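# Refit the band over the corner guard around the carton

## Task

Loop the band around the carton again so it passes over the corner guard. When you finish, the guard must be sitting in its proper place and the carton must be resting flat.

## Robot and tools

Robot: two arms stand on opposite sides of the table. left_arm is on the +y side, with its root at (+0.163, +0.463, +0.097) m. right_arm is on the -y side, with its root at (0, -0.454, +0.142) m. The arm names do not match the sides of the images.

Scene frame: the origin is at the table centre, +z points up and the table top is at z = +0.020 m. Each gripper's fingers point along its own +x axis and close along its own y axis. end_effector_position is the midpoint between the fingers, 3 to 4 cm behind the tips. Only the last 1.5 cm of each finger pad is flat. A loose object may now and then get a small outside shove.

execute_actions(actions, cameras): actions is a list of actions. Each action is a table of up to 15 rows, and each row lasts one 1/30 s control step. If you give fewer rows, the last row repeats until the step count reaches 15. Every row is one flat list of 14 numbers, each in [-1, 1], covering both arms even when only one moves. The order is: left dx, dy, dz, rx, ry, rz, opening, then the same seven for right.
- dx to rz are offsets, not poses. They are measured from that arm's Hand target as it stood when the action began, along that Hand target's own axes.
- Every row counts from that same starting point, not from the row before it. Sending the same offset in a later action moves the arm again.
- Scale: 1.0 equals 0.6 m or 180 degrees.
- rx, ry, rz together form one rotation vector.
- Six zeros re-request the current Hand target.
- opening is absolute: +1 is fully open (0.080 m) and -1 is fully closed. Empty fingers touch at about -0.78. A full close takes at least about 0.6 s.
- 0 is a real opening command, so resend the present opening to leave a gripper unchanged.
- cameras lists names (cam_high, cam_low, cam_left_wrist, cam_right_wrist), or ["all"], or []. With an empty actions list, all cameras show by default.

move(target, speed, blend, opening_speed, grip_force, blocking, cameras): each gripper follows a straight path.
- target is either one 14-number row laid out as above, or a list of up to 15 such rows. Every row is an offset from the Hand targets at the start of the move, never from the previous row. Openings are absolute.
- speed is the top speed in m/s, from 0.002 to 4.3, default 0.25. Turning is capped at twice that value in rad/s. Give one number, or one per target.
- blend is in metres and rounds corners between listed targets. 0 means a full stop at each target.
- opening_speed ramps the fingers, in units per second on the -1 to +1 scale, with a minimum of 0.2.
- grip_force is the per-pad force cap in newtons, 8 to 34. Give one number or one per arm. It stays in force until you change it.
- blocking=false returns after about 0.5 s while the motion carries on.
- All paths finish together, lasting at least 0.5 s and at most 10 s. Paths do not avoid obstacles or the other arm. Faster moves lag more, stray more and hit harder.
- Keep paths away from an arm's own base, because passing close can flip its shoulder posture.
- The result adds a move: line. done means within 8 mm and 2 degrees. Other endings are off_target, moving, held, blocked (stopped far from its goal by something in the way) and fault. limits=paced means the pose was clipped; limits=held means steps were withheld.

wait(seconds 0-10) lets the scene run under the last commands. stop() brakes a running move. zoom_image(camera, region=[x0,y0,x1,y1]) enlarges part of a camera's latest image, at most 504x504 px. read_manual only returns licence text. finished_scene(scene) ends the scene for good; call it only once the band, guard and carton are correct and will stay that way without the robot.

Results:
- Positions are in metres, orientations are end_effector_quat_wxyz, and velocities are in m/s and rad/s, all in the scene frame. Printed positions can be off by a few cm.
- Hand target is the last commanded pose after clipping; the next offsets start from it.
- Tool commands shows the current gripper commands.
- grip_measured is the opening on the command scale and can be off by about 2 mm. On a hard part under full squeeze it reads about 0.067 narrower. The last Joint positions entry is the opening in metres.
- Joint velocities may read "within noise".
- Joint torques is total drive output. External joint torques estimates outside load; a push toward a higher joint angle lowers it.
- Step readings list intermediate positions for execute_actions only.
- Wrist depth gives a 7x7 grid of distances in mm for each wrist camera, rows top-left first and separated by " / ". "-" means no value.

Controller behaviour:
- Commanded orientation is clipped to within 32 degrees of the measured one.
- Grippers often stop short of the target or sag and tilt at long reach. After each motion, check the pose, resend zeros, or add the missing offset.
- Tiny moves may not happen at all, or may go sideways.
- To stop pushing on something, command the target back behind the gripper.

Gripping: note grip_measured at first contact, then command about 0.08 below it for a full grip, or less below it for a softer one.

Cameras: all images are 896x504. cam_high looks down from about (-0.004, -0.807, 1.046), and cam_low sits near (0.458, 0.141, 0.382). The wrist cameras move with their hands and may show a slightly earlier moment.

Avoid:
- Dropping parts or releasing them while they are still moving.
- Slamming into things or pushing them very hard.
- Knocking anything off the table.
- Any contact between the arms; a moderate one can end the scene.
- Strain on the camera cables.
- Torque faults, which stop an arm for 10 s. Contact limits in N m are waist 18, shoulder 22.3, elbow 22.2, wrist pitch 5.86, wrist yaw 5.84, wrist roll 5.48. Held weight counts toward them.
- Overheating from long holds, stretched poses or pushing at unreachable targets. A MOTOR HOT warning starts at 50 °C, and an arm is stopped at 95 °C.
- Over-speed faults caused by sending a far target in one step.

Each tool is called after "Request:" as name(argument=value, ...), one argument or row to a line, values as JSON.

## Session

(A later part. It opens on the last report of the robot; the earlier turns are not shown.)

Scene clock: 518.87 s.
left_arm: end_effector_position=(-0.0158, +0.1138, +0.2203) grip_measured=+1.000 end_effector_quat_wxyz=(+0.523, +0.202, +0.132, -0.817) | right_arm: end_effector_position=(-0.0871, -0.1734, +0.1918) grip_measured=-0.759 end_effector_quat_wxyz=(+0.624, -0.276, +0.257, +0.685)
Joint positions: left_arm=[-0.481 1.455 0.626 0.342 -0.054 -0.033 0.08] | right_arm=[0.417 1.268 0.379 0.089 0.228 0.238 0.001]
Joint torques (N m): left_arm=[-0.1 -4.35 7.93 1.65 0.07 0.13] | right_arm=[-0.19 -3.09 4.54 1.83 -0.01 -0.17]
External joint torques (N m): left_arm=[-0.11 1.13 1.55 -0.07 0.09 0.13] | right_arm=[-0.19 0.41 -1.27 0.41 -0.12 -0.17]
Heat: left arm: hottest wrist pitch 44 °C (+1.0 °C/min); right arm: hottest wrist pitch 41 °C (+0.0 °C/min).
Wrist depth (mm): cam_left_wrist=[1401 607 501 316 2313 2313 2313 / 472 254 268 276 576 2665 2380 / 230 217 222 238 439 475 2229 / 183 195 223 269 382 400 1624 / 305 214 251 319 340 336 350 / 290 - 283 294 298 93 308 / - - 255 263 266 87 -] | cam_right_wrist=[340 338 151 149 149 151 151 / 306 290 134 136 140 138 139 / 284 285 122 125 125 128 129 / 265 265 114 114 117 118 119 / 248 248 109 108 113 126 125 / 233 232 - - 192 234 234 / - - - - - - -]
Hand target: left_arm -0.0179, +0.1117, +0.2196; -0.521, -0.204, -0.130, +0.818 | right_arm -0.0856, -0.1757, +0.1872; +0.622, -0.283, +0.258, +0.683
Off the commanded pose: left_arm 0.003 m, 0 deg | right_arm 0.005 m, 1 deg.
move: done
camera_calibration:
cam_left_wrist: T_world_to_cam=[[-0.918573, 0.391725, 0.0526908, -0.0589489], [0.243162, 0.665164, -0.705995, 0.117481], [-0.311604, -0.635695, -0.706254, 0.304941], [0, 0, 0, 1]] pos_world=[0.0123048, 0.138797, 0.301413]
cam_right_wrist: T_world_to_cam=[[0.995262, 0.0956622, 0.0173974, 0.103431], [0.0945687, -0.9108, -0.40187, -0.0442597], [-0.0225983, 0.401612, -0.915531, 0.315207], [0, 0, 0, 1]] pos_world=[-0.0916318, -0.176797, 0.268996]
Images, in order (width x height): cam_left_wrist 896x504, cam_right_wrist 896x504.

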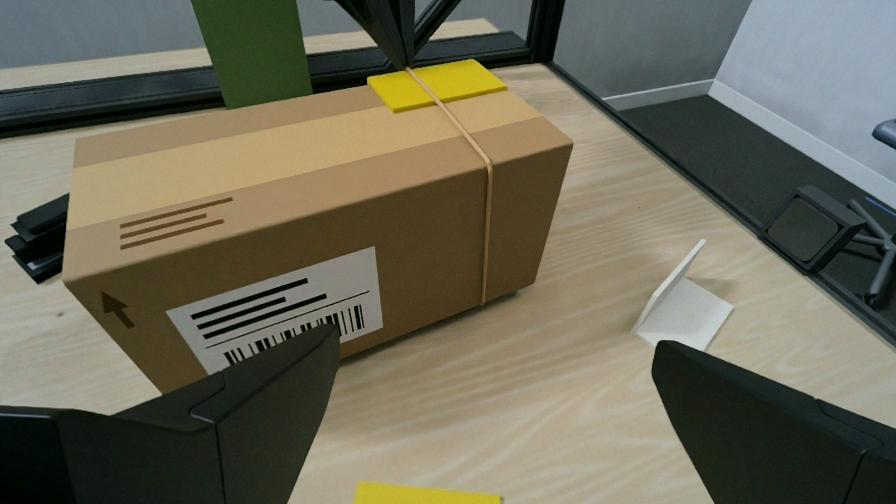

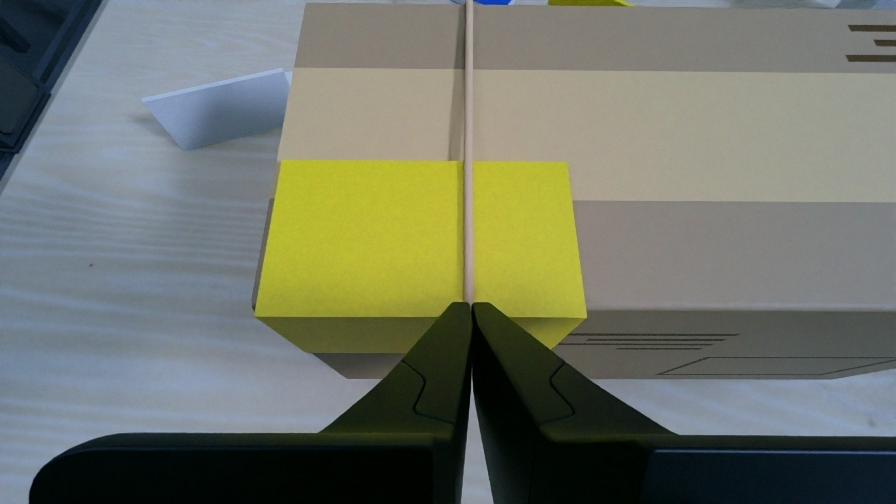

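Request:
move(
  target=[0,0,0,0,0,0,1, 0.0055,0,-0.003,0,0,0,-1],
  speed=0.03,
  cameras=["cam_right_wrist", "cam_left_wrist"],
)

Request:
zoom_image(
  camera="cam_right_wrist",
  region=[260, 130, 620, 380],
)

Scene clock: 526.17 s.
left_arm: end_effector_position=(-0.0158, +0.1138, +0.2203) grip_measured=+1.000 end_effector_quat_wxyz=(+0.523, +0.202, +0.132, -0.817) | right_arm: end_effector_position=(-0.0873, -0.1727, +0.1897) grip_measured=-0.759 end_effector_quat_wxyz=(+0.624, -0.275, +0.255, +0.686)
Joint positions: left_arm=[-0.481 1.455 0.626 0.342 -0.054 -0.033 0.08] | right_arm=[0.416 1.28 0.372 0.113 0.228 0.237 0.001]
Joint torques (N m): left_arm=[-0.09 -4.32 7.86 1.66 0.06 0.12] | right_arm=[-0.24 -2.16 4.71 2.09 -0.06 -0.17]
External joint torques (N m): left_arm=[-0.11 1.09 1.58 -0.03 0.08 0.12] | right_arm=[-0.23 1.4 -1.11 0.65 -0.17 -0.17]
Heat: left arm: hottest wrist pitch 44 °C (+1.0 °C/min); right arm: hottest wrist pitch 41 °C (+0.0 °C/min).
Wrist depth (mm): cam_left_wrist=[1409 488 499 314 - - - / 510 255 267 277 580 2554 2291 / 230 217 222 238 437 498 2229 / 183 194 223 269 382 403 1572 / 305 213 252 318 340 341 349 / 291 - 283 295 298 93 307 / - - 253 263 267 87 -] | cam_right_wrist=[339 338 147 148 148 149 150 / 307 281 133 136 138 137 137 / 285 285 123 121 124 126 127 / 264 265 113 113 115 117 118 / 247 245 108 107 112 121 137 / 231 233 - - 183 231 233 / - - - - - - -]
Hand target: left_arm -0.0179, +0.1117, +0.2196; -0.521, -0.204, -0.130, +0.818 | right_arm -0.0858, -0.1747, +0.1836; +0.622, -0.283, +0.258, +0.683
Off the commanded pose: left_arm 0.003 m, 0 deg | right_arm 0.007 m, 1 deg.
move: done
camera_calibration:
cam_left_wrist: T_world_to_cam=[[-0.918573, 0.391725, 0.0526908, -0.0589489], [0.243162, 0.665164, -0.705995, 0.117481], [-0.311604, -0.635695, -0.706254, 0.304941], [0, 0, 0, 1]] pos_world=[0.0123048, 0.138797, 0.301413]
cam_right_wrist: T_world_to_cam=[[0.995216, 0.0962219, 0.0169288, 0.10375], [0.0947828, -0.908874, -0.406158, -0.0432144], [-0.0236952, 0.40582, -0.913646, 0.313261], [0, 0, 0, 1]] pos_world=[-0.0917345, -0.176387, 0.266902]
Images, in order (width x height): cam_left_wrist 896x504, cam_right_wrist 896x504.

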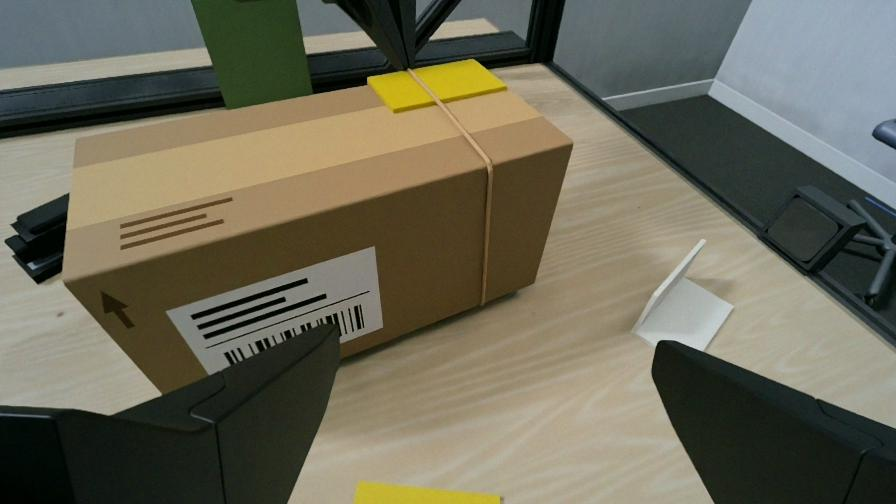

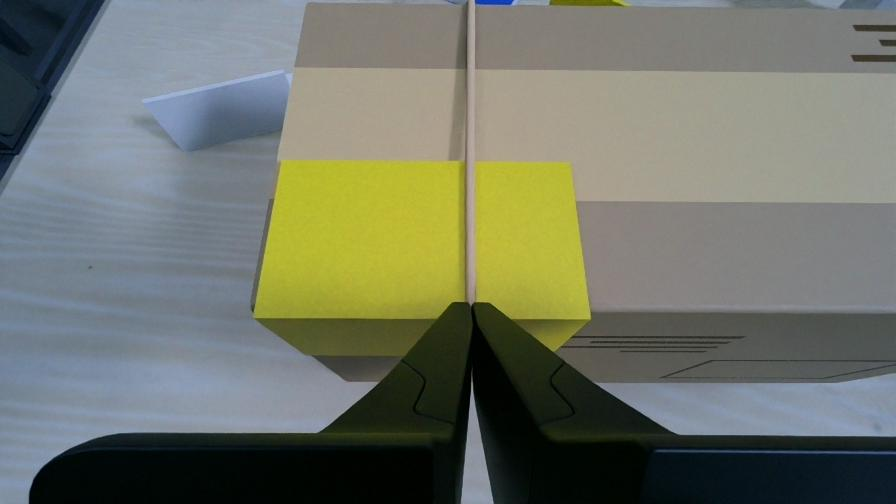

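Scaled by 1.400.

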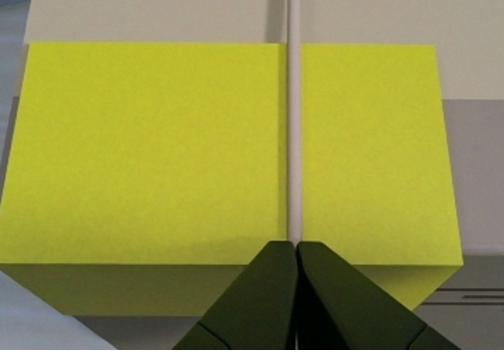

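Request:
move(
  target=[0,0,0,0,0,0,1, 0,0,0,0,0,0,-0.5],
  speed=0.03,
  opening_speed=0.6,
  cameras=["cam_right_wrist", "cam_left_wrist"],
)

Request:
zoom_image(
  camera="cam_right_wrist",
  region=[260, 130, 620, 380],
)

Scene clock: 532.40 s.
left_arm: end_effector_position=(-0.0158, +0.1138, +0.2203) grip_measured=+1.000 end_effector_quat_wxyz=(+0.523, +0.202, +0.132, -0.817) | right_arm: end_effector_position=(-0.0876, -0.1726, +0.1893) grip_measured=-0.504 end_effector_quat_wxyz=(+0.623, -0.275, +0.256, +0.686)
Joint positions: left_arm=[-0.481 1.455 0.626 0.342 -0.054 -0.033 0.08] | right_arm=[0.416 1.282 0.372 0.115 0.227 0.237 0.012]
Joint torques (N m): left_arm=[-0.14 -4.4 7.9 1.67 0.07 0.13] | right_arm=[-0.29 -2.41 4.58 1.96 0.02 -0.17]
External joint torques (N m): left_arm=[-0.1 1.12 1.5 -0.05 0.09 0.12] | right_arm=[-0.28 1.15 -1.2 0.52 -0.09 -0.17]
Heat: left arm: hottest wrist pitch 44 °C (+1.0 °C/min); right arm: hottest wrist pitch 41 °C (+1.0 °C/min).
Wrist depth (mm): cam_left_wrist=[1347 503 508 317 - 2636 - / 505 254 268 269 574 2724 2581 / 231 218 221 238 439 491 2151 / 182 195 223 270 382 401 1613 / 304 213 252 319 340 341 350 / 290 - 285 294 298 93 309 / - - 254 262 265 87 -] | cam_right_wrist=[335 334 146 147 147 148 150 / 306 283 134 136 138 136 137 / 284 285 122 121 122 126 126 / 265 265 112 112 114 116 117 / 246 247 107 108 110 120 136 / 231 234 - - 65 229 231 / - - - - - - -]
Hand target: left_arm -0.0179, +0.1117, +0.2196; -0.521, -0.204, -0.130, +0.818 | right_arm -0.0857, -0.1747, +0.1836; +0.622, -0.283, +0.258, +0.683
Off the commanded pose: left_arm 0.003 m, 0 deg | right_arm 0.006 m, 1 deg.
move: done
camera_calibration:
cam_left_wrist: T_world_to_cam=[[-0.918573, 0.391725, 0.0526908, -0.0589489], [0.243162, 0.665164, -0.705995, 0.117481], [-0.311604, -0.635695, -0.706254, 0.304941], [0, 0, 0, 1]] pos_world=[0.0123048, 0.138797, 0.301413]
cam_right_wrist: T_world_to_cam=[[0.995099, 0.0976257, 0.0157204, 0.104507], [0.0955949, -0.909114, -0.405429, -0.0433891], [-0.0252886, 0.404945, -0.913991, 0.31273], [0, 0, 0, 1]] pos_world=[-0.0919389, -0.176287, 0.266598]
Images, in order (width x height): cam_left_wrist 896x504, cam_right_wrist 896x504.

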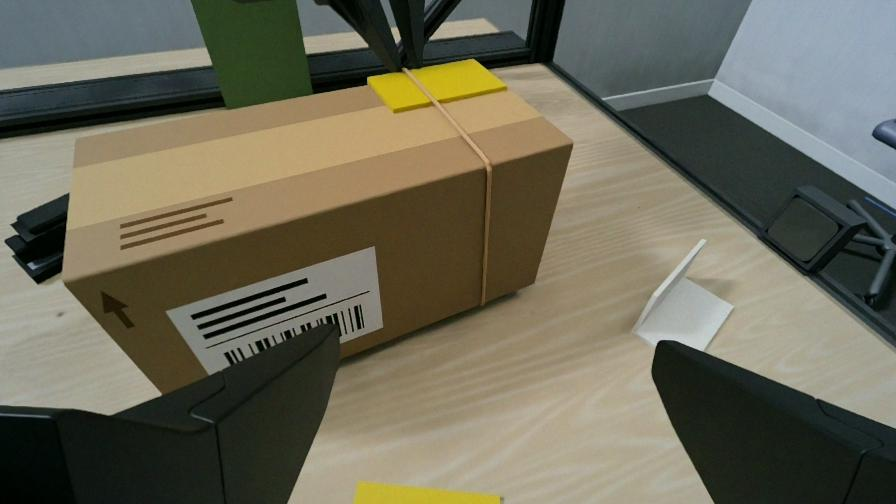

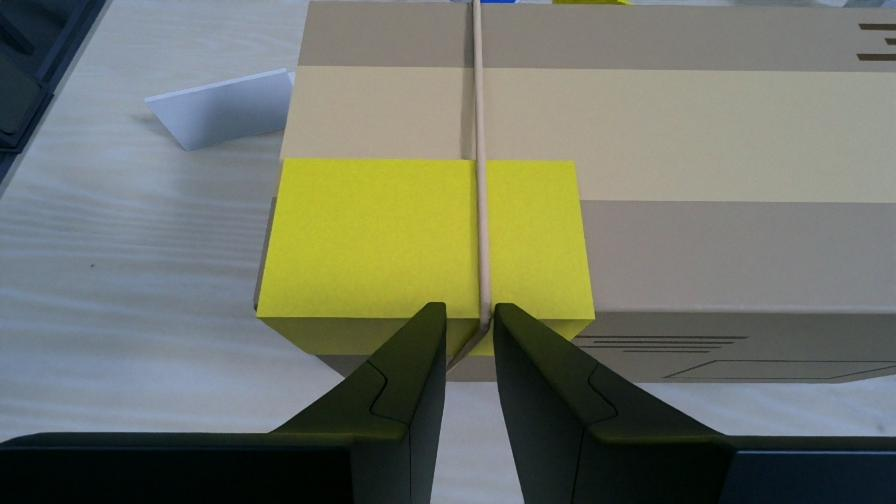

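Scaled by 1.400.

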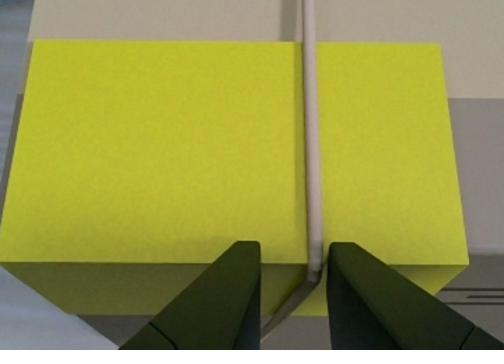

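Request:
move(
  target=[
    [0,0,0,0,0,0,1, 0,0,0,0,0,0,-0.2],
    [0,0,0,0,0,0,1, -0.0833,0,0,0,0,0,-0.2],
    [0,0,0,0,0,0,1, -0.148,0.025,0.0087,-0.4016,0.2109,0.1664,-0.2],
    [0,0,0,0,0,0,1, -0.1498,0.0688,-0.0192,-0.8726,0.1205,0.1151,-0.2],
  ],
  blend=[0, 0.01, 0.02, 0],
  speed=[0.05, 0.1, 0.3, 0.3],
  cameras=["cam_right_wrist", "cam_left_wrist"],
)

Request:
zoom_image(
  camera="cam_right_wrist",
  region=[300, 120, 660, 440],
)

Scene clock: 558.00 s.
left_arm: end_effector_position=(-0.0158, +0.1138, +0.2203) grip_measured=+1.000 end_effector_quat_wxyz=(+0.523, +0.202, +0.132, -0.817) | right_arm: end_effector_position=(-0.1209, -0.2487, +0.2395) grip_measured=-0.203 end_effector_quat_wxyz=(+0.285, +0.710, +0.493, -0.414)
Joint positions: left_arm=[-0.481 1.455 0.626 0.342 -0.054 -0.033 0.08] | right_arm=[0.826 1.265 0.78 -0.871 0.476 -2.006 0.026]
Joint torques (N m): left_arm=[-0.08 -4.34 7.89 1.65 0.07 0.14] | right_arm=[0.35 -4.8 4.68 1.05 0.39 -0.26]
External joint torques (N m): left_arm=[-0.1 1.17 1.48 -0.08 0.09 0.13] | right_arm=[0.35 -1.21 -1.23 0.43 0.15 -0.26]
Heat: left arm: hottest wrist pitch 44 °C (+0.0 °C/min); right arm: hottest wrist pitch 40 °C (+1.0 °C/min).
Wrist depth (mm): cam_left_wrist=[1244 634 1703 741 2452 2636 - / 503 255 260 276 573 2694 1385 / 231 218 222 238 437 497 2270 / 182 195 223 269 382 402 1602 / 306 213 251 319 339 340 351 / 290 - 284 295 298 93 308 / - - 254 264 266 87 -] | cam_right_wrist=[239 238 237 238 237 237 237 / 242 271 272 271 271 271 270 / 296 317 311 278 297 317 315 / 382 366 289 242 278 352 375 / 449 430 267 212 198 466 493 / 1545 - - 249 80 578 1508 / - - - 696 - - -]
Hand target: left_arm -0.0179, +0.1117, +0.2196; -0.521, -0.204, -0.130, +0.818 | right_arm -0.1201, -0.2499, +0.2390; +0.287, +0.709, +0.497, -0.410
Off the commanded pose: left_arm 0.003 m, 0 deg | right_arm 0.002 m, 1 deg.
move: done
camera_calibration:
cam_left_wrist: T_world_to_cam=[[-0.918573, 0.391725, 0.0526908, -0.0589489], [0.243162, 0.665164, -0.705995, 0.117481], [-0.311604, -0.635695, -0.706254, 0.304941], [0, 0, 0, 1]] pos_world=[0.0123048, 0.138797, 0.301413]
cam_right_wrist: T_world_to_cam=[[-0.944583, 0.328238, 0.00476526, -0.030213], [0.206915, 0.584051, 0.784902, 0.0107071], [0.254851, 0.742391, -0.619602, 0.435734], [0, 0, 0, 1]] pos_world=[-0.141802, -0.319821, 0.261722]
Images, in order (width x height): cam_left_wrist 896x504, cam_right_wrist 896x504.

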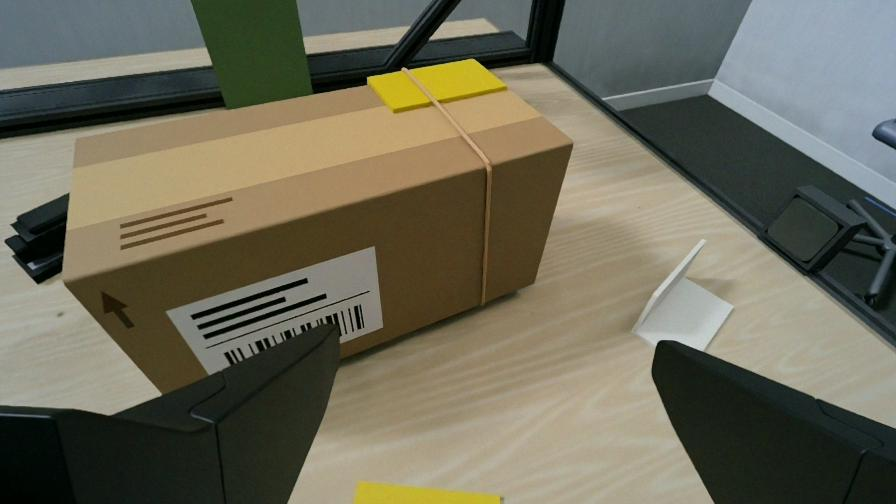

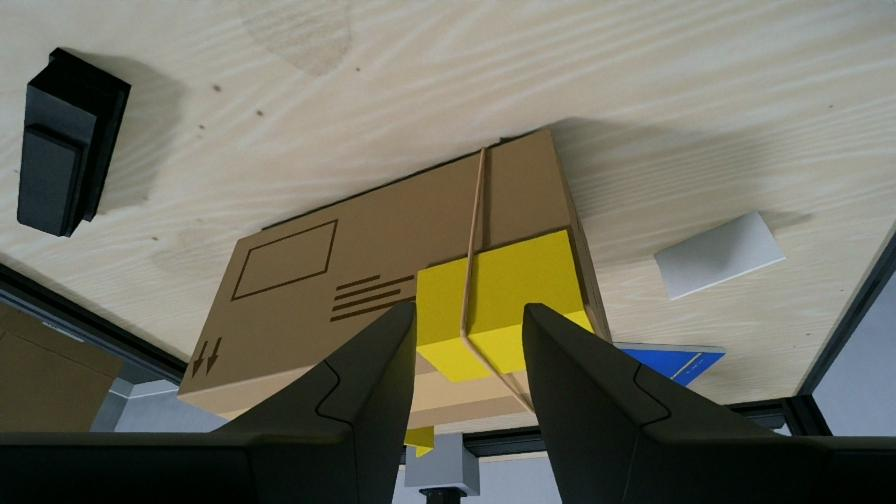

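Scaled by 1.400.

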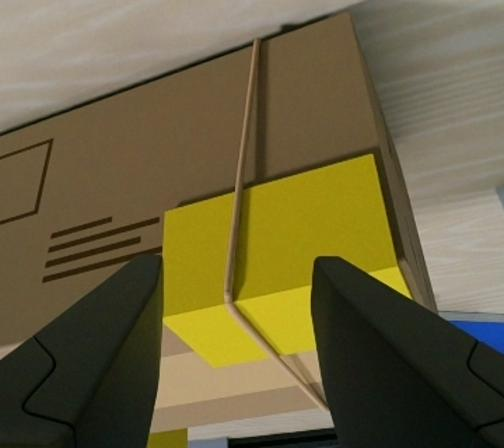

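Request:
move(
  target=[0,0,0,0,0,0,1, 0.0830,0.0267,-0.0697,-0.1125,0.0822,-0.0860,-0.2],
  speed=0.15,
  cameras=["cam_right_wrist", "cam_left_wrist"],
)

Request:
zoom_image(
  camera="cam_left_wrist",
  region=[400, 20, 600, 330],
)

Scene clock: 634.13 s.
left_arm: end_effector_position=(-0.0158, +0.1138, +0.2203) grip_measured=+1.000 end_effector_quat_wxyz=(+0.523, +0.202, +0.132, -0.817) | right_arm: end_effector_position=(-0.0854, -0.1968, +0.2178) grip_measured=-0.203 end_effector_quat_wxyz=(+0.282, +0.622, +0.682, -0.259)
Joint positions: left_arm=[-0.481 1.455 0.626 0.342 -0.054 -0.033 0.08] | right_arm=[0.463 1.069 0.407 -0.16 0.259 -2.868 0.026]
Joint torques (N m): left_arm=[-0.12 -4.34 7.89 1.67 0.06 0.11] | right_arm=[-0.36 -3.65 5.1 1.88 0.06 -0.22]
External joint torques (N m): left_arm=[-0.14 1.15 1.52 -0.04 0.08 0.11] | right_arm=[-0.32 -1.04 -1.24 0.55 -0.06 -0.22]
Heat: left arm: hottest wrist pitch 45 °C (+0.0 °C/min); right arm: hottest wrist pitch 37 °C (-2.0 °C/min).
Wrist depth (mm): cam_left_wrist=[1417 497 598 698 - - - / 511 253 268 276 560 2554 2189 / 230 218 222 238 438 497 2270 / 183 195 223 270 382 401 1613 / 305 214 251 320 341 343 350 / 292 - 284 294 299 93 308 / - - 254 263 266 87 -] | cam_right_wrist=[181 181 182 183 191 232 232 / 165 166 167 168 171 279 280 / 152 152 154 150 154 337 335 / 146 146 146 142 145 447 1454 / 224 201 201 184 174 - 2175 / - - - 1706 80 - - / - - - 1596 - - -]
Hand target: left_arm -0.0179, +0.1117, +0.2196; -0.521, -0.204, -0.130, +0.818 | right_arm -0.0841, -0.1980, +0.2167; +0.283, +0.622, +0.683, -0.257
Off the commanded pose: left_arm 0.003 m, 0 deg | right_arm 0.002 m, 0 deg.
move: done
camera_calibration:
cam_left_wrist: T_world_to_cam=[[-0.918573, 0.391725, 0.0526908, -0.0589489], [0.243162, 0.665164, -0.705995, 0.117481], [-0.311604, -0.635695, -0.706254, 0.304941], [0, 0, 0, 1]] pos_world=[0.0123048, 0.138797, 0.301413]
cam_right_wrist: T_world_to_cam=[[-0.993406, -0.114614, -0.00270652, -0.103331], [-0.0473846, 0.388977, 0.920028, -0.0994607], [-0.104395, 0.91409, -0.391843, 0.328305], [0, 0, 0, 1]] pos_world=[-0.0730896, -0.273255, 0.219871]
Images, in order (width x height): cam_left_wrist 896x504, cam_right_wrist 896x504.

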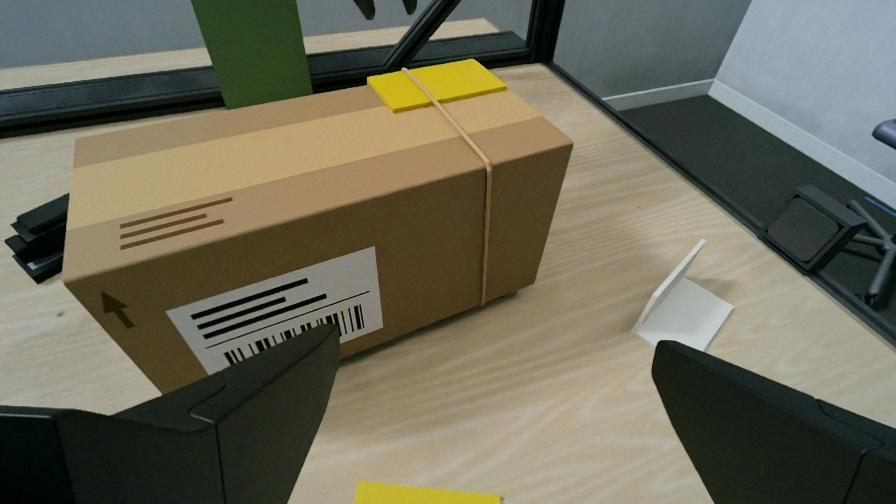

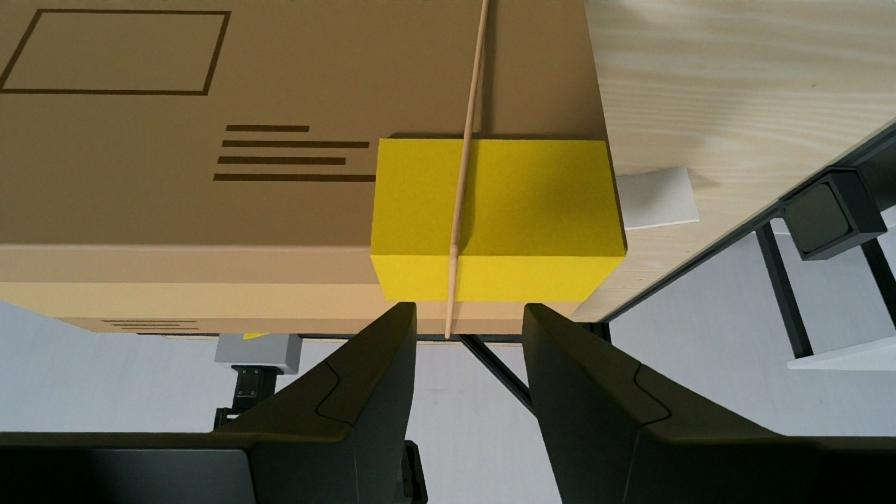

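Scaled by 1.626.

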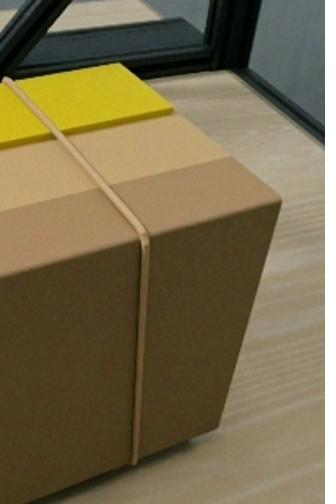

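Request:
move(
  target=[0,0,0,0,0,0,1, 0.1282,-0.0218,0.1128,0,0,0,-0.2],
  speed=0.15,
  cameras=["cam_right_wrist"],
)

Scene clock: 669.13 s.
left_arm: end_effector_position=(-0.0158, +0.1138, +0.2203) grip_measured=+1.000 end_effector_quat_wxyz=(+0.523, +0.202, +0.132, -0.817) | right_arm: end_effector_position=(-0.0986, -0.1902, +0.1173) grip_measured=-0.203 end_effector_quat_wxyz=(+0.279, +0.622, +0.686, -0.256)
Joint positions: left_arm=[-0.481 1.455 0.626 0.342 -0.054 -0.033 0.08] | right_arm=[0.511 1.667 0.215 0.631 0.29 -2.838 0.026]
Joint torques (N m): left_arm=[-0.1 -4.3 7.92 1.64 0.06 0.12] | right_arm=[0.34 -3.36 2.77 1.85 0.27 0.12]
External joint torques (N m): left_arm=[-0.08 1.16 1.58 -0.07 0.08 0.11] | right_arm=[0.33 0.69 -0.52 0.54 0.16 0.12]
Heat: left arm: hottest wrist pitch 46 °C (+1.0 °C/min); right arm: hottest wrist pitch 41 °C (+4.1 °C/min).
Wrist depth (mm): cam_left_wrist=[1362 495 335 368 - - 1930 / 471 253 268 272 576 2884 - / 230 218 222 238 438 495 2249 / 182 194 223 269 382 401 1532 / 305 214 252 319 341 342 352 / 292 - 284 294 298 93 308 / - - 255 263 267 87 -] | cam_right_wrist=[120 116 116 116 116 116 116 / 140 140 140 140 140 140 140 / 142 143 144 145 169 178 178 / 133 134 134 134 137 245 243 / 124 125 127 126 98 291 310 / 116 118 - 116 80 1807 1328 / - - - 107 82 - -]
Hand target: left_arm -0.0179, +0.1117, +0.2196; -0.521, -0.204, -0.130, +0.818 | right_arm -0.0978, -0.1927, +0.1145; +0.283, +0.622, +0.683, -0.257
Off the commanded pose: left_arm 0.003 m, 0 deg | right_arm 0.004 m, 1 deg.
move: done
camera_calibration:
cam_right_wrist: T_world_to_cam=[[-0.992806, -0.11972, -0.0017974, -0.116994], [-0.0475264, 0.380256, 0.923659, -0.0123164], [-0.109897, 0.9171, -0.38321, 0.28059], [0, 0, 0, 1]] pos_world=[-0.0859015, -0.266652, 0.118691]
Images, in order (width x height): cam_right_wrist 896x504.

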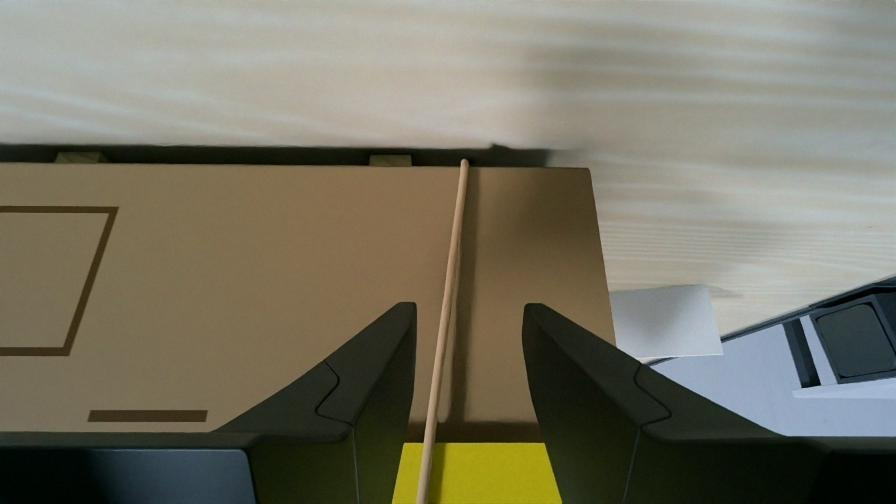

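Request:
move(
  target=[0,0,0,0,0,0,1, 0.0300,0.0075,0,0,0,0,-0.2],
  speed=0.08,
  cameras=["cam_right_wrist"],
)

Scene clock: 685.60 s.
left_arm: end_effector_position=(-0.0158, +0.1138, +0.2203) grip_measured=+1.000 end_effector_quat_wxyz=(+0.523, +0.202, +0.132, -0.817) | right_arm: end_effector_position=(-0.0944, -0.1813, +0.1025) grip_measured=-0.203 end_effector_quat_wxyz=(+0.282, +0.622, +0.683, -0.259)
Joint positions: left_arm=[-0.481 1.455 0.626 0.342 -0.054 -0.033 0.08] | right_arm=[0.469 1.797 0.233 0.743 0.263 -2.864 0.026]
Joint torques (N m): left_arm=[-0.14 -4.34 7.93 1.65 0.07 0.11] | right_arm=[-0.25 -3.85 3.38 1.84 0 -0.22]
External joint torques (N m): left_arm=[-0.14 1.07 1.65 -0.03 0.1 0.11] | right_arm=[-0.27 0.59 0.72 0.54 -0.11 -0.22]
Heat: left arm: hottest wrist pitch 46 °C (+1.0 °C/min); right arm: hottest wrist pitch 40 °C (+3.0 °C/min).
Wrist depth (mm): cam_left_wrist=[1425 624 341 369 - 2694 - / 511 255 270 276 573 3405 1714 / 230 218 222 238 438 493 2151 / 182 195 223 269 382 401 1562 / 305 214 251 318 340 342 349 / 290 - 284 294 297 93 308 / - - 254 263 266 87 -] | cam_right_wrist=[98 98 98 98 98 99 98 / 119 119 119 119 119 119 119 / 136 136 136 135 136 150 150 / 125 125 125 125 126 204 203 / - 117 120 117 116 275 285 / 109 - - 109 80 1890 1247 / - - - 101 81 - -]
Hand target: left_arm -0.0179, +0.1117, +0.2196; -0.521, -0.204, -0.130, +0.818 | right_arm -0.0945, -0.1797, +0.1017; +0.283, +0.622, +0.683, -0.257
Off the commanded pose: left_arm 0.003 m, 0 deg | right_arm 0.002 m, 0 deg.
move: done
camera_calibration:
cam_right_wrist: T_world_to_cam=[[-0.993393, -0.114742, -0.00216007, -0.110898], [-0.0467971, 0.387823, 0.920545, -0.000052282], [-0.104787, 0.914564, -0.39063, 0.267941], [0, 0, 0, 1]] pos_world=[-0.0820908, -0.257754, 0.104474]
Images, in order (width x height): cam_right_wrist 896x504.

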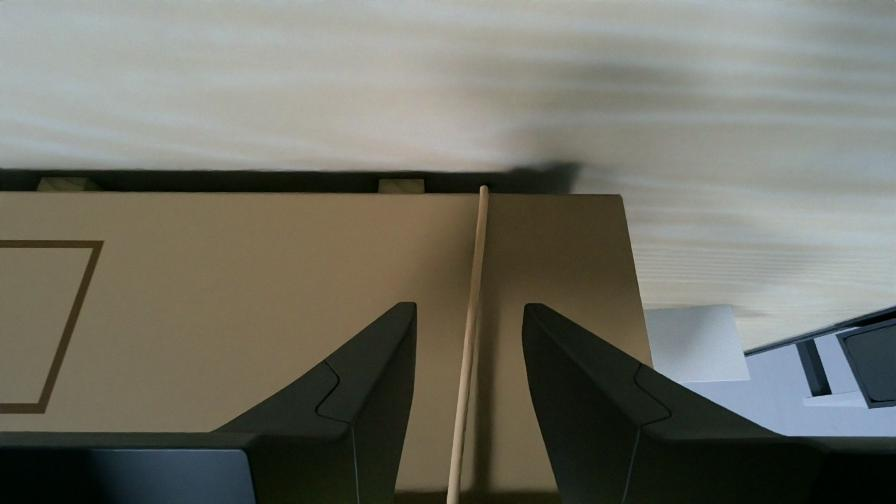

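Request:
move(
  target=[0,0,0,0,0,0,1, 0.0142,0,0,0,0,0,-0.2],
  speed=0.05,
  cameras=["cam_right_wrist"],
)

Request:
zoom_image(
  camera="cam_right_wrist",
  region=[330, 150, 690, 400],
)

Scene clock: 691.27 s.
left_arm: end_effector_position=(-0.0158, +0.1138, +0.2203) grip_measured=+1.000 end_effector_quat_wxyz=(+0.523, +0.202, +0.132, -0.817) | right_arm: end_effector_position=(-0.0951, -0.1751, +0.0967) grip_measured=-0.203 end_effector_quat_wxyz=(+0.281, +0.622, +0.683, -0.259)
Joint positions: left_arm=[-0.481 1.455 0.626 0.342 -0.054 -0.033 0.08] | right_arm=[0.458 1.855 0.253 0.783 0.256 -2.873 0.026]
Joint torques (N m): left_arm=[-0.14 -4.36 7.89 1.67 0.05 0.14] | right_arm=[-0.29 -4.11 3.19 1.88 0.01 -0.23]
External joint torques (N m): left_arm=[-0.15 1.11 1.55 -0.04 0.08 0.14] | right_arm=[-0.27 0.61 0.65 0.55 -0.1 -0.23]
Heat: left arm: hottest wrist pitch 46 °C (+1.0 °C/min); right arm: hottest wrist pitch 40 °C (+3.0 °C/min).
Wrist depth (mm): cam_left_wrist=[- 621 357 368 - 2151 2078 / 509 267 270 269 577 2694 2404 / 230 218 222 238 439 497 2209 / 182 195 223 269 384 403 1542 / 305 213 252 318 340 341 350 / 290 - 285 294 298 93 308 / - - 254 263 266 88 -] | cam_right_wrist=[91 91 92 91 91 91 91 / 110 110 110 110 110 110 110 / 132 132 132 133 133 140 139 / 119 118 118 117 119 189 190 / 110 110 112 113 110 266 280 / 105 105 - 103 90 259 1210 / - - - 97 81 - -]
Hand target: left_arm -0.0179, +0.1117, +0.2196; -0.521, -0.204, -0.130, +0.818 | right_arm -0.0950, -0.1736, +0.0957; +0.283, +0.622, +0.683, -0.257
Off the commanded pose: left_arm 0.003 m, 0 deg | right_arm 0.002 m, 0 deg.
move: done
camera_calibration:
cam_right_wrist: T_world_to_cam=[[-0.993393, -0.114738, -0.0022113, -0.110789], [-0.0467959, 0.38741, 0.920719, 0.00273236], [-0.104785, 0.91474, -0.39022, 0.259946], [0, 0, 0, 1]] pos_world=[-0.0826908, -0.251553, 0.0986753]
Images, in order (width x height): cam_right_wrist 896x504.

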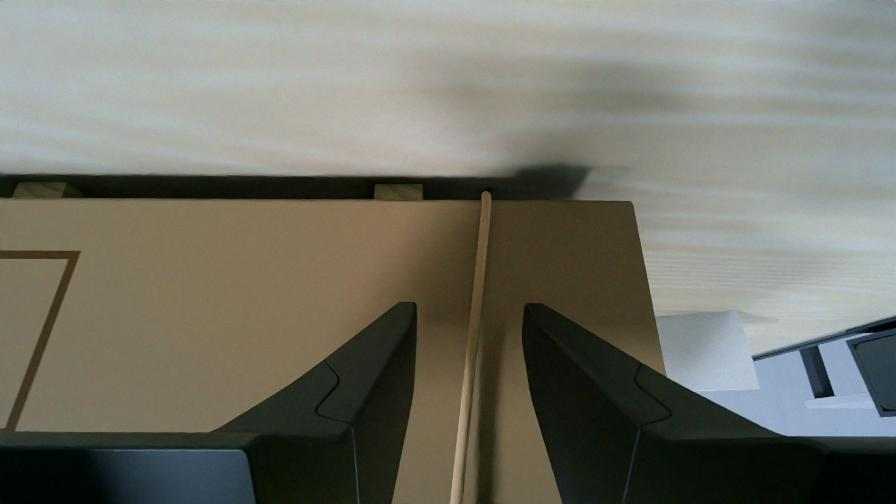

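Scaled by 1.400.

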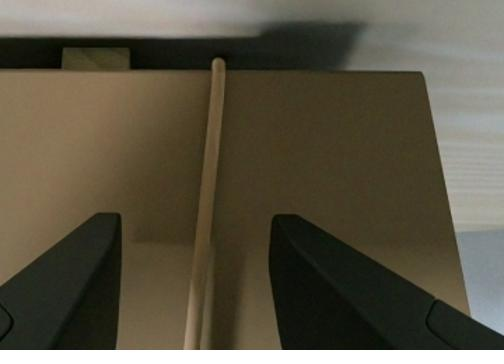

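Request:
move(
  target=[
    [0,0,0,0,0,0,1, 0.0075,0,0,0,0,0,-0.2],
    [0,0,0,0,0,0,1, 0.0075,0,0,0,0,0,-1],
  ],
  speed=0.04,
  opening_speed=1.0,
  cameras=["cam_right_wrist"],
)

Request:
zoom_image(
  camera="cam_right_wrist",
  region=[330, 150, 690, 400],
)

Scene clock: 697.53 s.
left_arm: end_effector_position=(-0.0158, +0.1138, +0.2203) grip_measured=+1.000 end_effector_quat_wxyz=(+0.523, +0.202, +0.132, -0.817) | right_arm: end_effector_position=(-0.0954, -0.1727, +0.0930) grip_measured=-0.759 end_effector_quat_wxyz=(+0.282, +0.622, +0.683, -0.260)
Joint positions: left_arm=[-0.481 1.455 0.626 0.342 -0.054 -0.033 0.08] | right_arm=[0.452 1.885 0.263 0.801 0.25 -2.877 0.001]
Joint torques (N m): left_arm=[-0.1 -4.35 7.96 1.65 0.06 0.12] | right_arm=[-0.29 -4.29 3.23 1.92 0.08 -0.22]
External joint torques (N m): left_arm=[-0.1 1.16 1.61 -0.06 0.08 0.12] | right_arm=[-0.28 0.51 0.84 0.6 -0.03 -0.22]
Heat: left arm: hottest wrist pitch 46 °C (+1.0 °C/min); right arm: hottest wrist pitch 41 °C (+3.0 °C/min).
Wrist depth (mm): cam_left_wrist=[1459 624 358 363 - - - / 469 254 270 267 558 - 1857 / 231 218 222 238 436 480 2270 / 182 194 223 269 382 401 1582 / 305 214 252 319 341 341 351 / 290 - 285 295 298 93 308 / - - 255 264 266 87 -] | cam_right_wrist=[87 87 87 87 90 87 87 / 109 105 105 105 105 110 105 / 126 126 126 126 132 132 132 / 117 116 116 117 117 180 179 / 108 109 108 110 109 258 278 / 102 101 103 - 103 250 1092 / - - - - - - -]
Hand target: left_arm -0.0179, +0.1117, +0.2196; -0.521, -0.204, -0.130, +0.818 | right_arm -0.0953, -0.1704, +0.0926; +0.283, +0.622, +0.683, -0.257
Off the commanded pose: left_arm 0.003 m, 0 deg | right_arm 0.002 m, 0 deg.
move: done
camera_calibration:
cam_right_wrist: T_world_to_cam=[[-0.993215, -0.116277, -0.00167866, -0.111231], [-0.0471766, 0.389694, 0.919735, 0.00560926], [-0.10629, 0.913575, -0.392535, 0.256071], [0, 0, 0, 1]] pos_world=[-0.0829939, -0.24906, 0.0951713]
Images, in order (width x height): cam_right_wrist 896x504.

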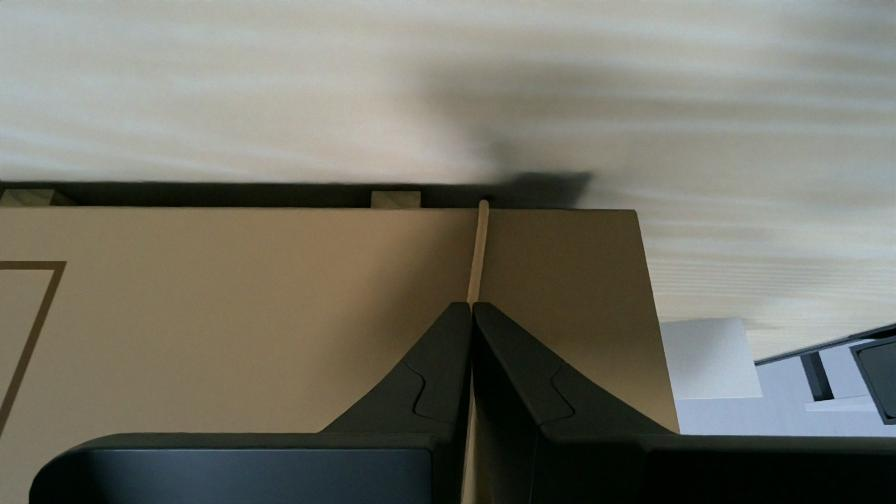

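Scaled by 1.400.

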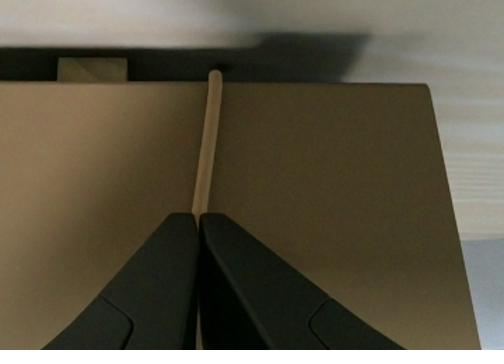

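Request:
move(
  target=[
    [0,0,0,0,0,0,1, -0.0071,0.0,0.0071,0,0,0,-1],
    [0,0,0,0,0,0,1, -0.0071,0.025,0.0071,0,0,0,-1],
  ],
  speed=0.05,
  blend=[0.004,0],
  cameras=["cam_right_wrist"],
)

Request:
zoom_image(
  camera="cam_right_wrist",
  region=[330, 150, 690, 400],
)

Scene clock: 709.67 s.
left_arm: end_effector_position=(-0.0158, +0.1138, +0.2203) grip_measured=+1.000 end_effector_quat_wxyz=(+0.523, +0.202, +0.132, -0.817) | right_arm: end_effector_position=(-0.0819, -0.1743, +0.0924) grip_measured=-0.759 end_effector_quat_wxyz=(+0.282, +0.621, +0.684, -0.259)
Joint positions: left_arm=[-0.481 1.455 0.626 0.342 -0.054 -0.033 0.08] | right_arm=[0.39 1.885 0.231 0.846 0.205 -2.925 0.001]
Joint torques (N m): left_arm=[-0.1 -4.37 7.86 1.66 0.08 0.13] | right_arm=[-0.42 -5.4 1.93 1.89 0.14 -0.2]
External joint torques (N m): left_arm=[-0.09 1.17 1.43 -0.07 0.1 0.13] | right_arm=[-0.42 -0.78 -0.28 0.57 0.06 -0.2]
Heat: left arm: hottest wrist pitch 46 °C (+0.0 °C/min); right arm: hottest wrist pitch 42 °C (+2.0 °C/min).
Wrist depth (mm): cam_left_wrist=[1409 604 340 378 - - - / 516 256 270 276 580 2818 2380 / 230 218 222 237 439 497 2270 / 182 195 222 270 383 400 1703 / 306 213 252 319 341 341 350 / 290 - 285 294 298 93 308 / - - 254 263 267 88 -] | cam_right_wrist=[86 86 86 86 90 86 87 / 109 104 104 104 105 109 105 / 137 132 132 131 132 132 132 / 120 118 119 118 120 157 180 / 110 110 111 113 112 115 279 / 105 104 - - 105 108 1300 / - - - - - - -]
Hand target: left_arm -0.0179, +0.1117, +0.2196; -0.521, -0.204, -0.130, +0.818 | right_arm -0.0799, -0.1749, +0.0926; +0.283, +0.622, +0.683, -0.257
Off the commanded pose: left_arm 0.003 m, 0 deg | right_arm 0.002 m, 0 deg.
move: done; blend cut to 0 m at target 1
camera_calibration:
cam_right_wrist: T_world_to_cam=[[-0.992975, -0.118325, -0.000289699, -0.0984569], [-0.0465459, 0.388357, 0.920333, 0.00720953], [-0.108786, 0.913881, -0.391136, 0.258581], [0, 0, 0, 1]] pos_world=[-0.0692997, -0.250762, 0.0944766]
Images, in order (width x height): cam_right_wrist 896x504.

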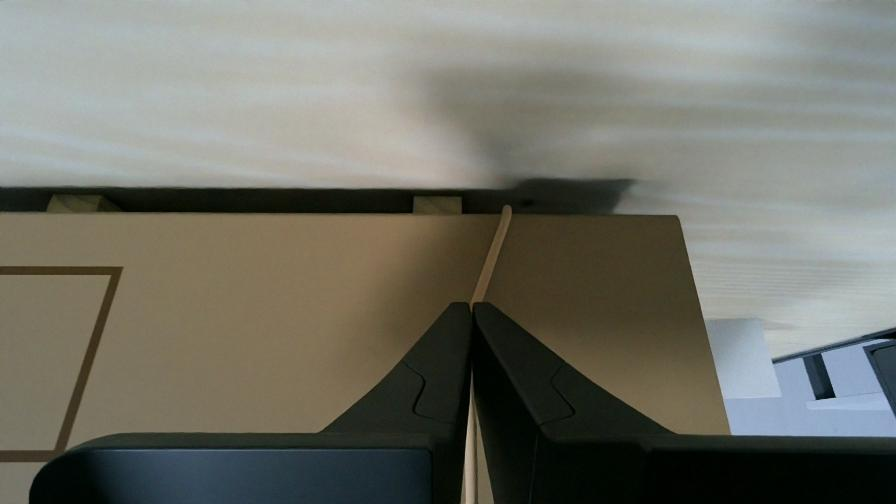

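Scaled by 1.400.

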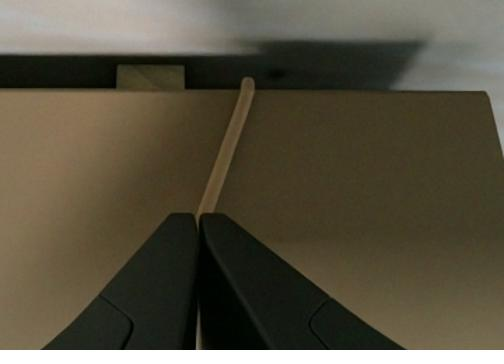

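Request:
move(
  target=[0,0,0,0,0,0,1, 0,0.0125,0,0,0,0,-1],
  speed=0.05,
  cameras=["cam_right_wrist"],
)

Request:
zoom_image(
  camera="cam_right_wrist",
  region=[370, 150, 730, 400],
)

Scene clock: 713.97 s.
left_arm: end_effector_position=(-0.0158, +0.1138, +0.2203) grip_measured=+1.000 end_effector_quat_wxyz=(+0.523, +0.202, +0.132, -0.817) | right_arm: end_effector_position=(-0.0749, -0.1738, +0.0921) grip_measured=-0.759 end_effector_quat_wxyz=(+0.282, +0.620, +0.685, -0.260)
Joint positions: left_arm=[-0.481 1.455 0.626 0.342 -0.054 -0.033 0.08] | right_arm=[0.352 1.885 0.222 0.86 0.176 -2.953 0.001]
Joint torques (N m): left_arm=[-0.13 -4.32 7.85 1.66 0.07 0.12] | right_arm=[-0.46 -5.45 1.92 1.87 0.15 -0.25]
External joint torques (N m): left_arm=[-0.11 1.14 1.5 -0.05 0.09 0.12] | right_arm=[-0.48 -0.8 -0.32 0.51 0.08 -0.24]
Heat: left arm: hottest wrist pitch 46 °C (+0.0 °C/min); right arm: hottest wrist pitch 42 °C (+2.0 °C/min).
Wrist depth (mm): cam_left_wrist=[1232 481 344 560 2357 - 1871 / 481 256 270 278 582 2636 2249 / 230 217 222 237 438 496 2170 / 183 195 224 269 383 403 1592 / 306 214 251 319 341 339 351 / 292 - 285 295 298 93 306 / - - 254 263 267 87 -] | cam_right_wrist=[86 86 86 86 89 86 86 / 108 104 104 104 104 109 105 / 136 131 131 131 132 132 132 / 119 118 119 118 120 124 179 / 110 110 111 113 112 114 282 / 104 104 - - 107 107 1781 / - - - - - - -]
Hand target: left_arm -0.0179, +0.1117, +0.2196; -0.521, -0.204, -0.130, +0.818 | right_arm -0.0724, -0.1742, +0.0926; +0.283, +0.622, +0.683, -0.257
Off the commanded pose: left_arm 0.003 m, 0 deg | right_arm 0.003 m, 0 deg.
move: done
camera_calibration:
cam_right_wrist: T_world_to_cam=[[-0.992661, -0.120926, 0.00089459, -0.0919862], [-0.0466145, 0.389454, 0.919866, 0.0078126], [-0.111585, 0.913073, -0.392232, 0.25847], [0, 0, 0, 1]] pos_world=[-0.0621057, -0.250169, 0.0942762]
Images, in order (width x height): cam_right_wrist 896x504.

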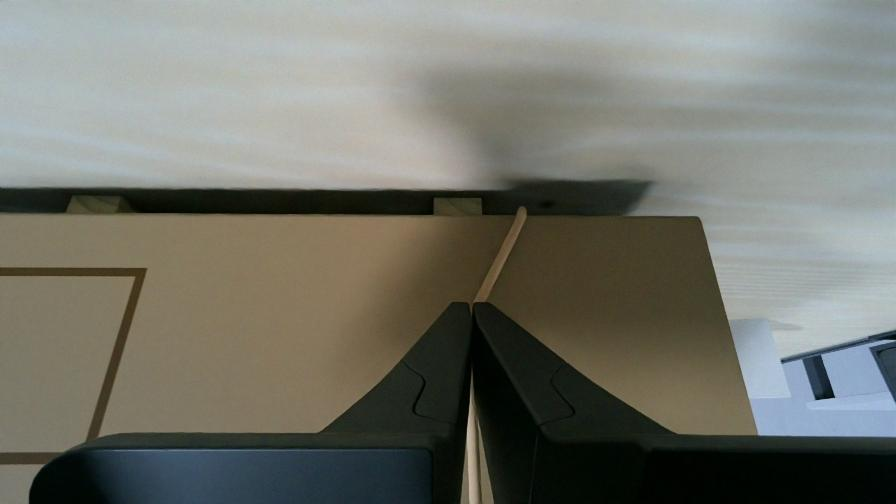

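Scaled by 1.400.

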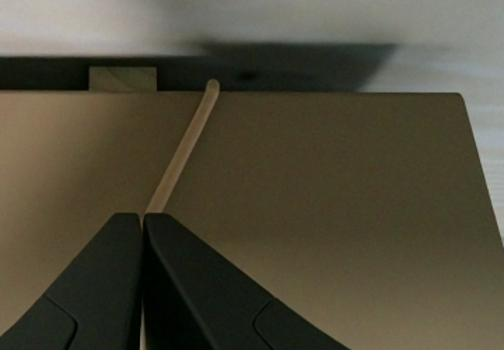

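Request:
move(
  target=[0,0,0,0,0,0,1, -0.003,0.0142,0.003,0,0,0,-1],
  speed=0.05,
  cameras=["cam_right_wrist"],
)

Request:
zoom_image(
  camera="cam_right_wrist",
  region=[400, 150, 760, 400],
)

Scene clock: 718.73 s.
left_arm: end_effector_position=(-0.0158, +0.1138, +0.2203) grip_measured=+1.000 end_effector_quat_wxyz=(+0.523, +0.202, +0.132, -0.817) | right_arm: end_effector_position=(-0.0668, -0.1759, +0.0913) grip_measured=-0.759 end_effector_quat_wxyz=(+0.283, +0.618, +0.685, -0.261)
Joint positions: left_arm=[-0.481 1.455 0.626 0.342 -0.054 -0.033 0.08] | right_arm=[0.311 1.885 0.204 0.88 0.144 -2.984 0.001]
Joint torques (N m): left_arm=[-0.12 -4.31 7.88 1.66 0.07 0.13] | right_arm=[-0.55 -5.75 1.7 1.87 0.22 -0.23]
External joint torques (N m): left_arm=[-0.12 1.1 1.6 -0.02 0.09 0.13] | right_arm=[-0.56 -1.19 -0.51 0.49 0.16 -0.23]
Heat: left arm: hottest wrist pitch 46 °C (+0.0 °C/min); right arm: hottest wrist pitch 42 °C (+1.0 °C/min).
Wrist depth (mm): cam_left_wrist=[- 482 340 637 2229 2380 1901 / 516 252 269 272 578 2608 2427 / 230 218 222 237 437 498 2335 / 182 195 223 269 384 401 1613 / 306 213 251 318 341 339 349 / 291 - 284 294 298 93 309 / - - 254 263 266 87 -] | cam_right_wrist=[- 85 85 85 86 86 86 / 107 103 103 103 103 108 104 / 136 129 129 130 130 131 131 / 122 121 122 122 123 126 178 / - 113 114 116 115 116 266 / 105 107 109 - 109 109 1254 / - - - - - - -]
Hand target: left_arm -0.0179, +0.1117, +0.2196; -0.521, -0.204, -0.130, +0.818 | right_arm -0.0636, -0.1760, +0.0926; +0.283, +0.622, +0.683, -0.257
Off the commanded pose: left_arm 0.003 m, 0 deg | right_arm 0.003 m, 1 deg.
move: done
camera_calibration:
cam_right_wrist: T_world_to_cam=[[-0.992276, -0.124034, 0.00186546, -0.0848498], [-0.047272, 0.391996, 0.918752, 0.0102476], [-0.114688, 0.911567, -0.394831, 0.260691], [0, 0, 0, 1]] pos_world=[-0.053812, -0.252179, 0.0936723]
Images, in order (width x height): cam_right_wrist 896x504.

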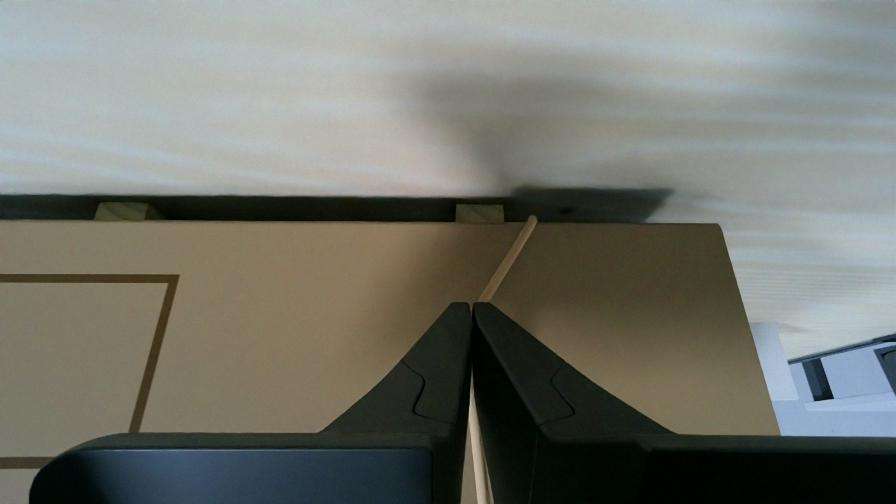

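Scaled by 1.400.

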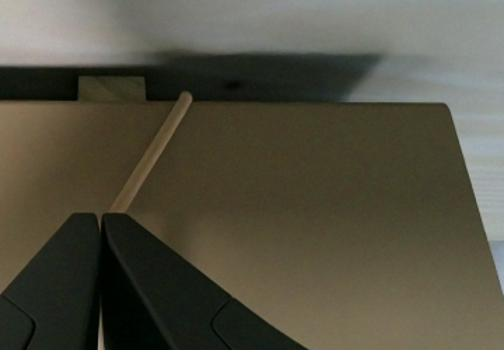

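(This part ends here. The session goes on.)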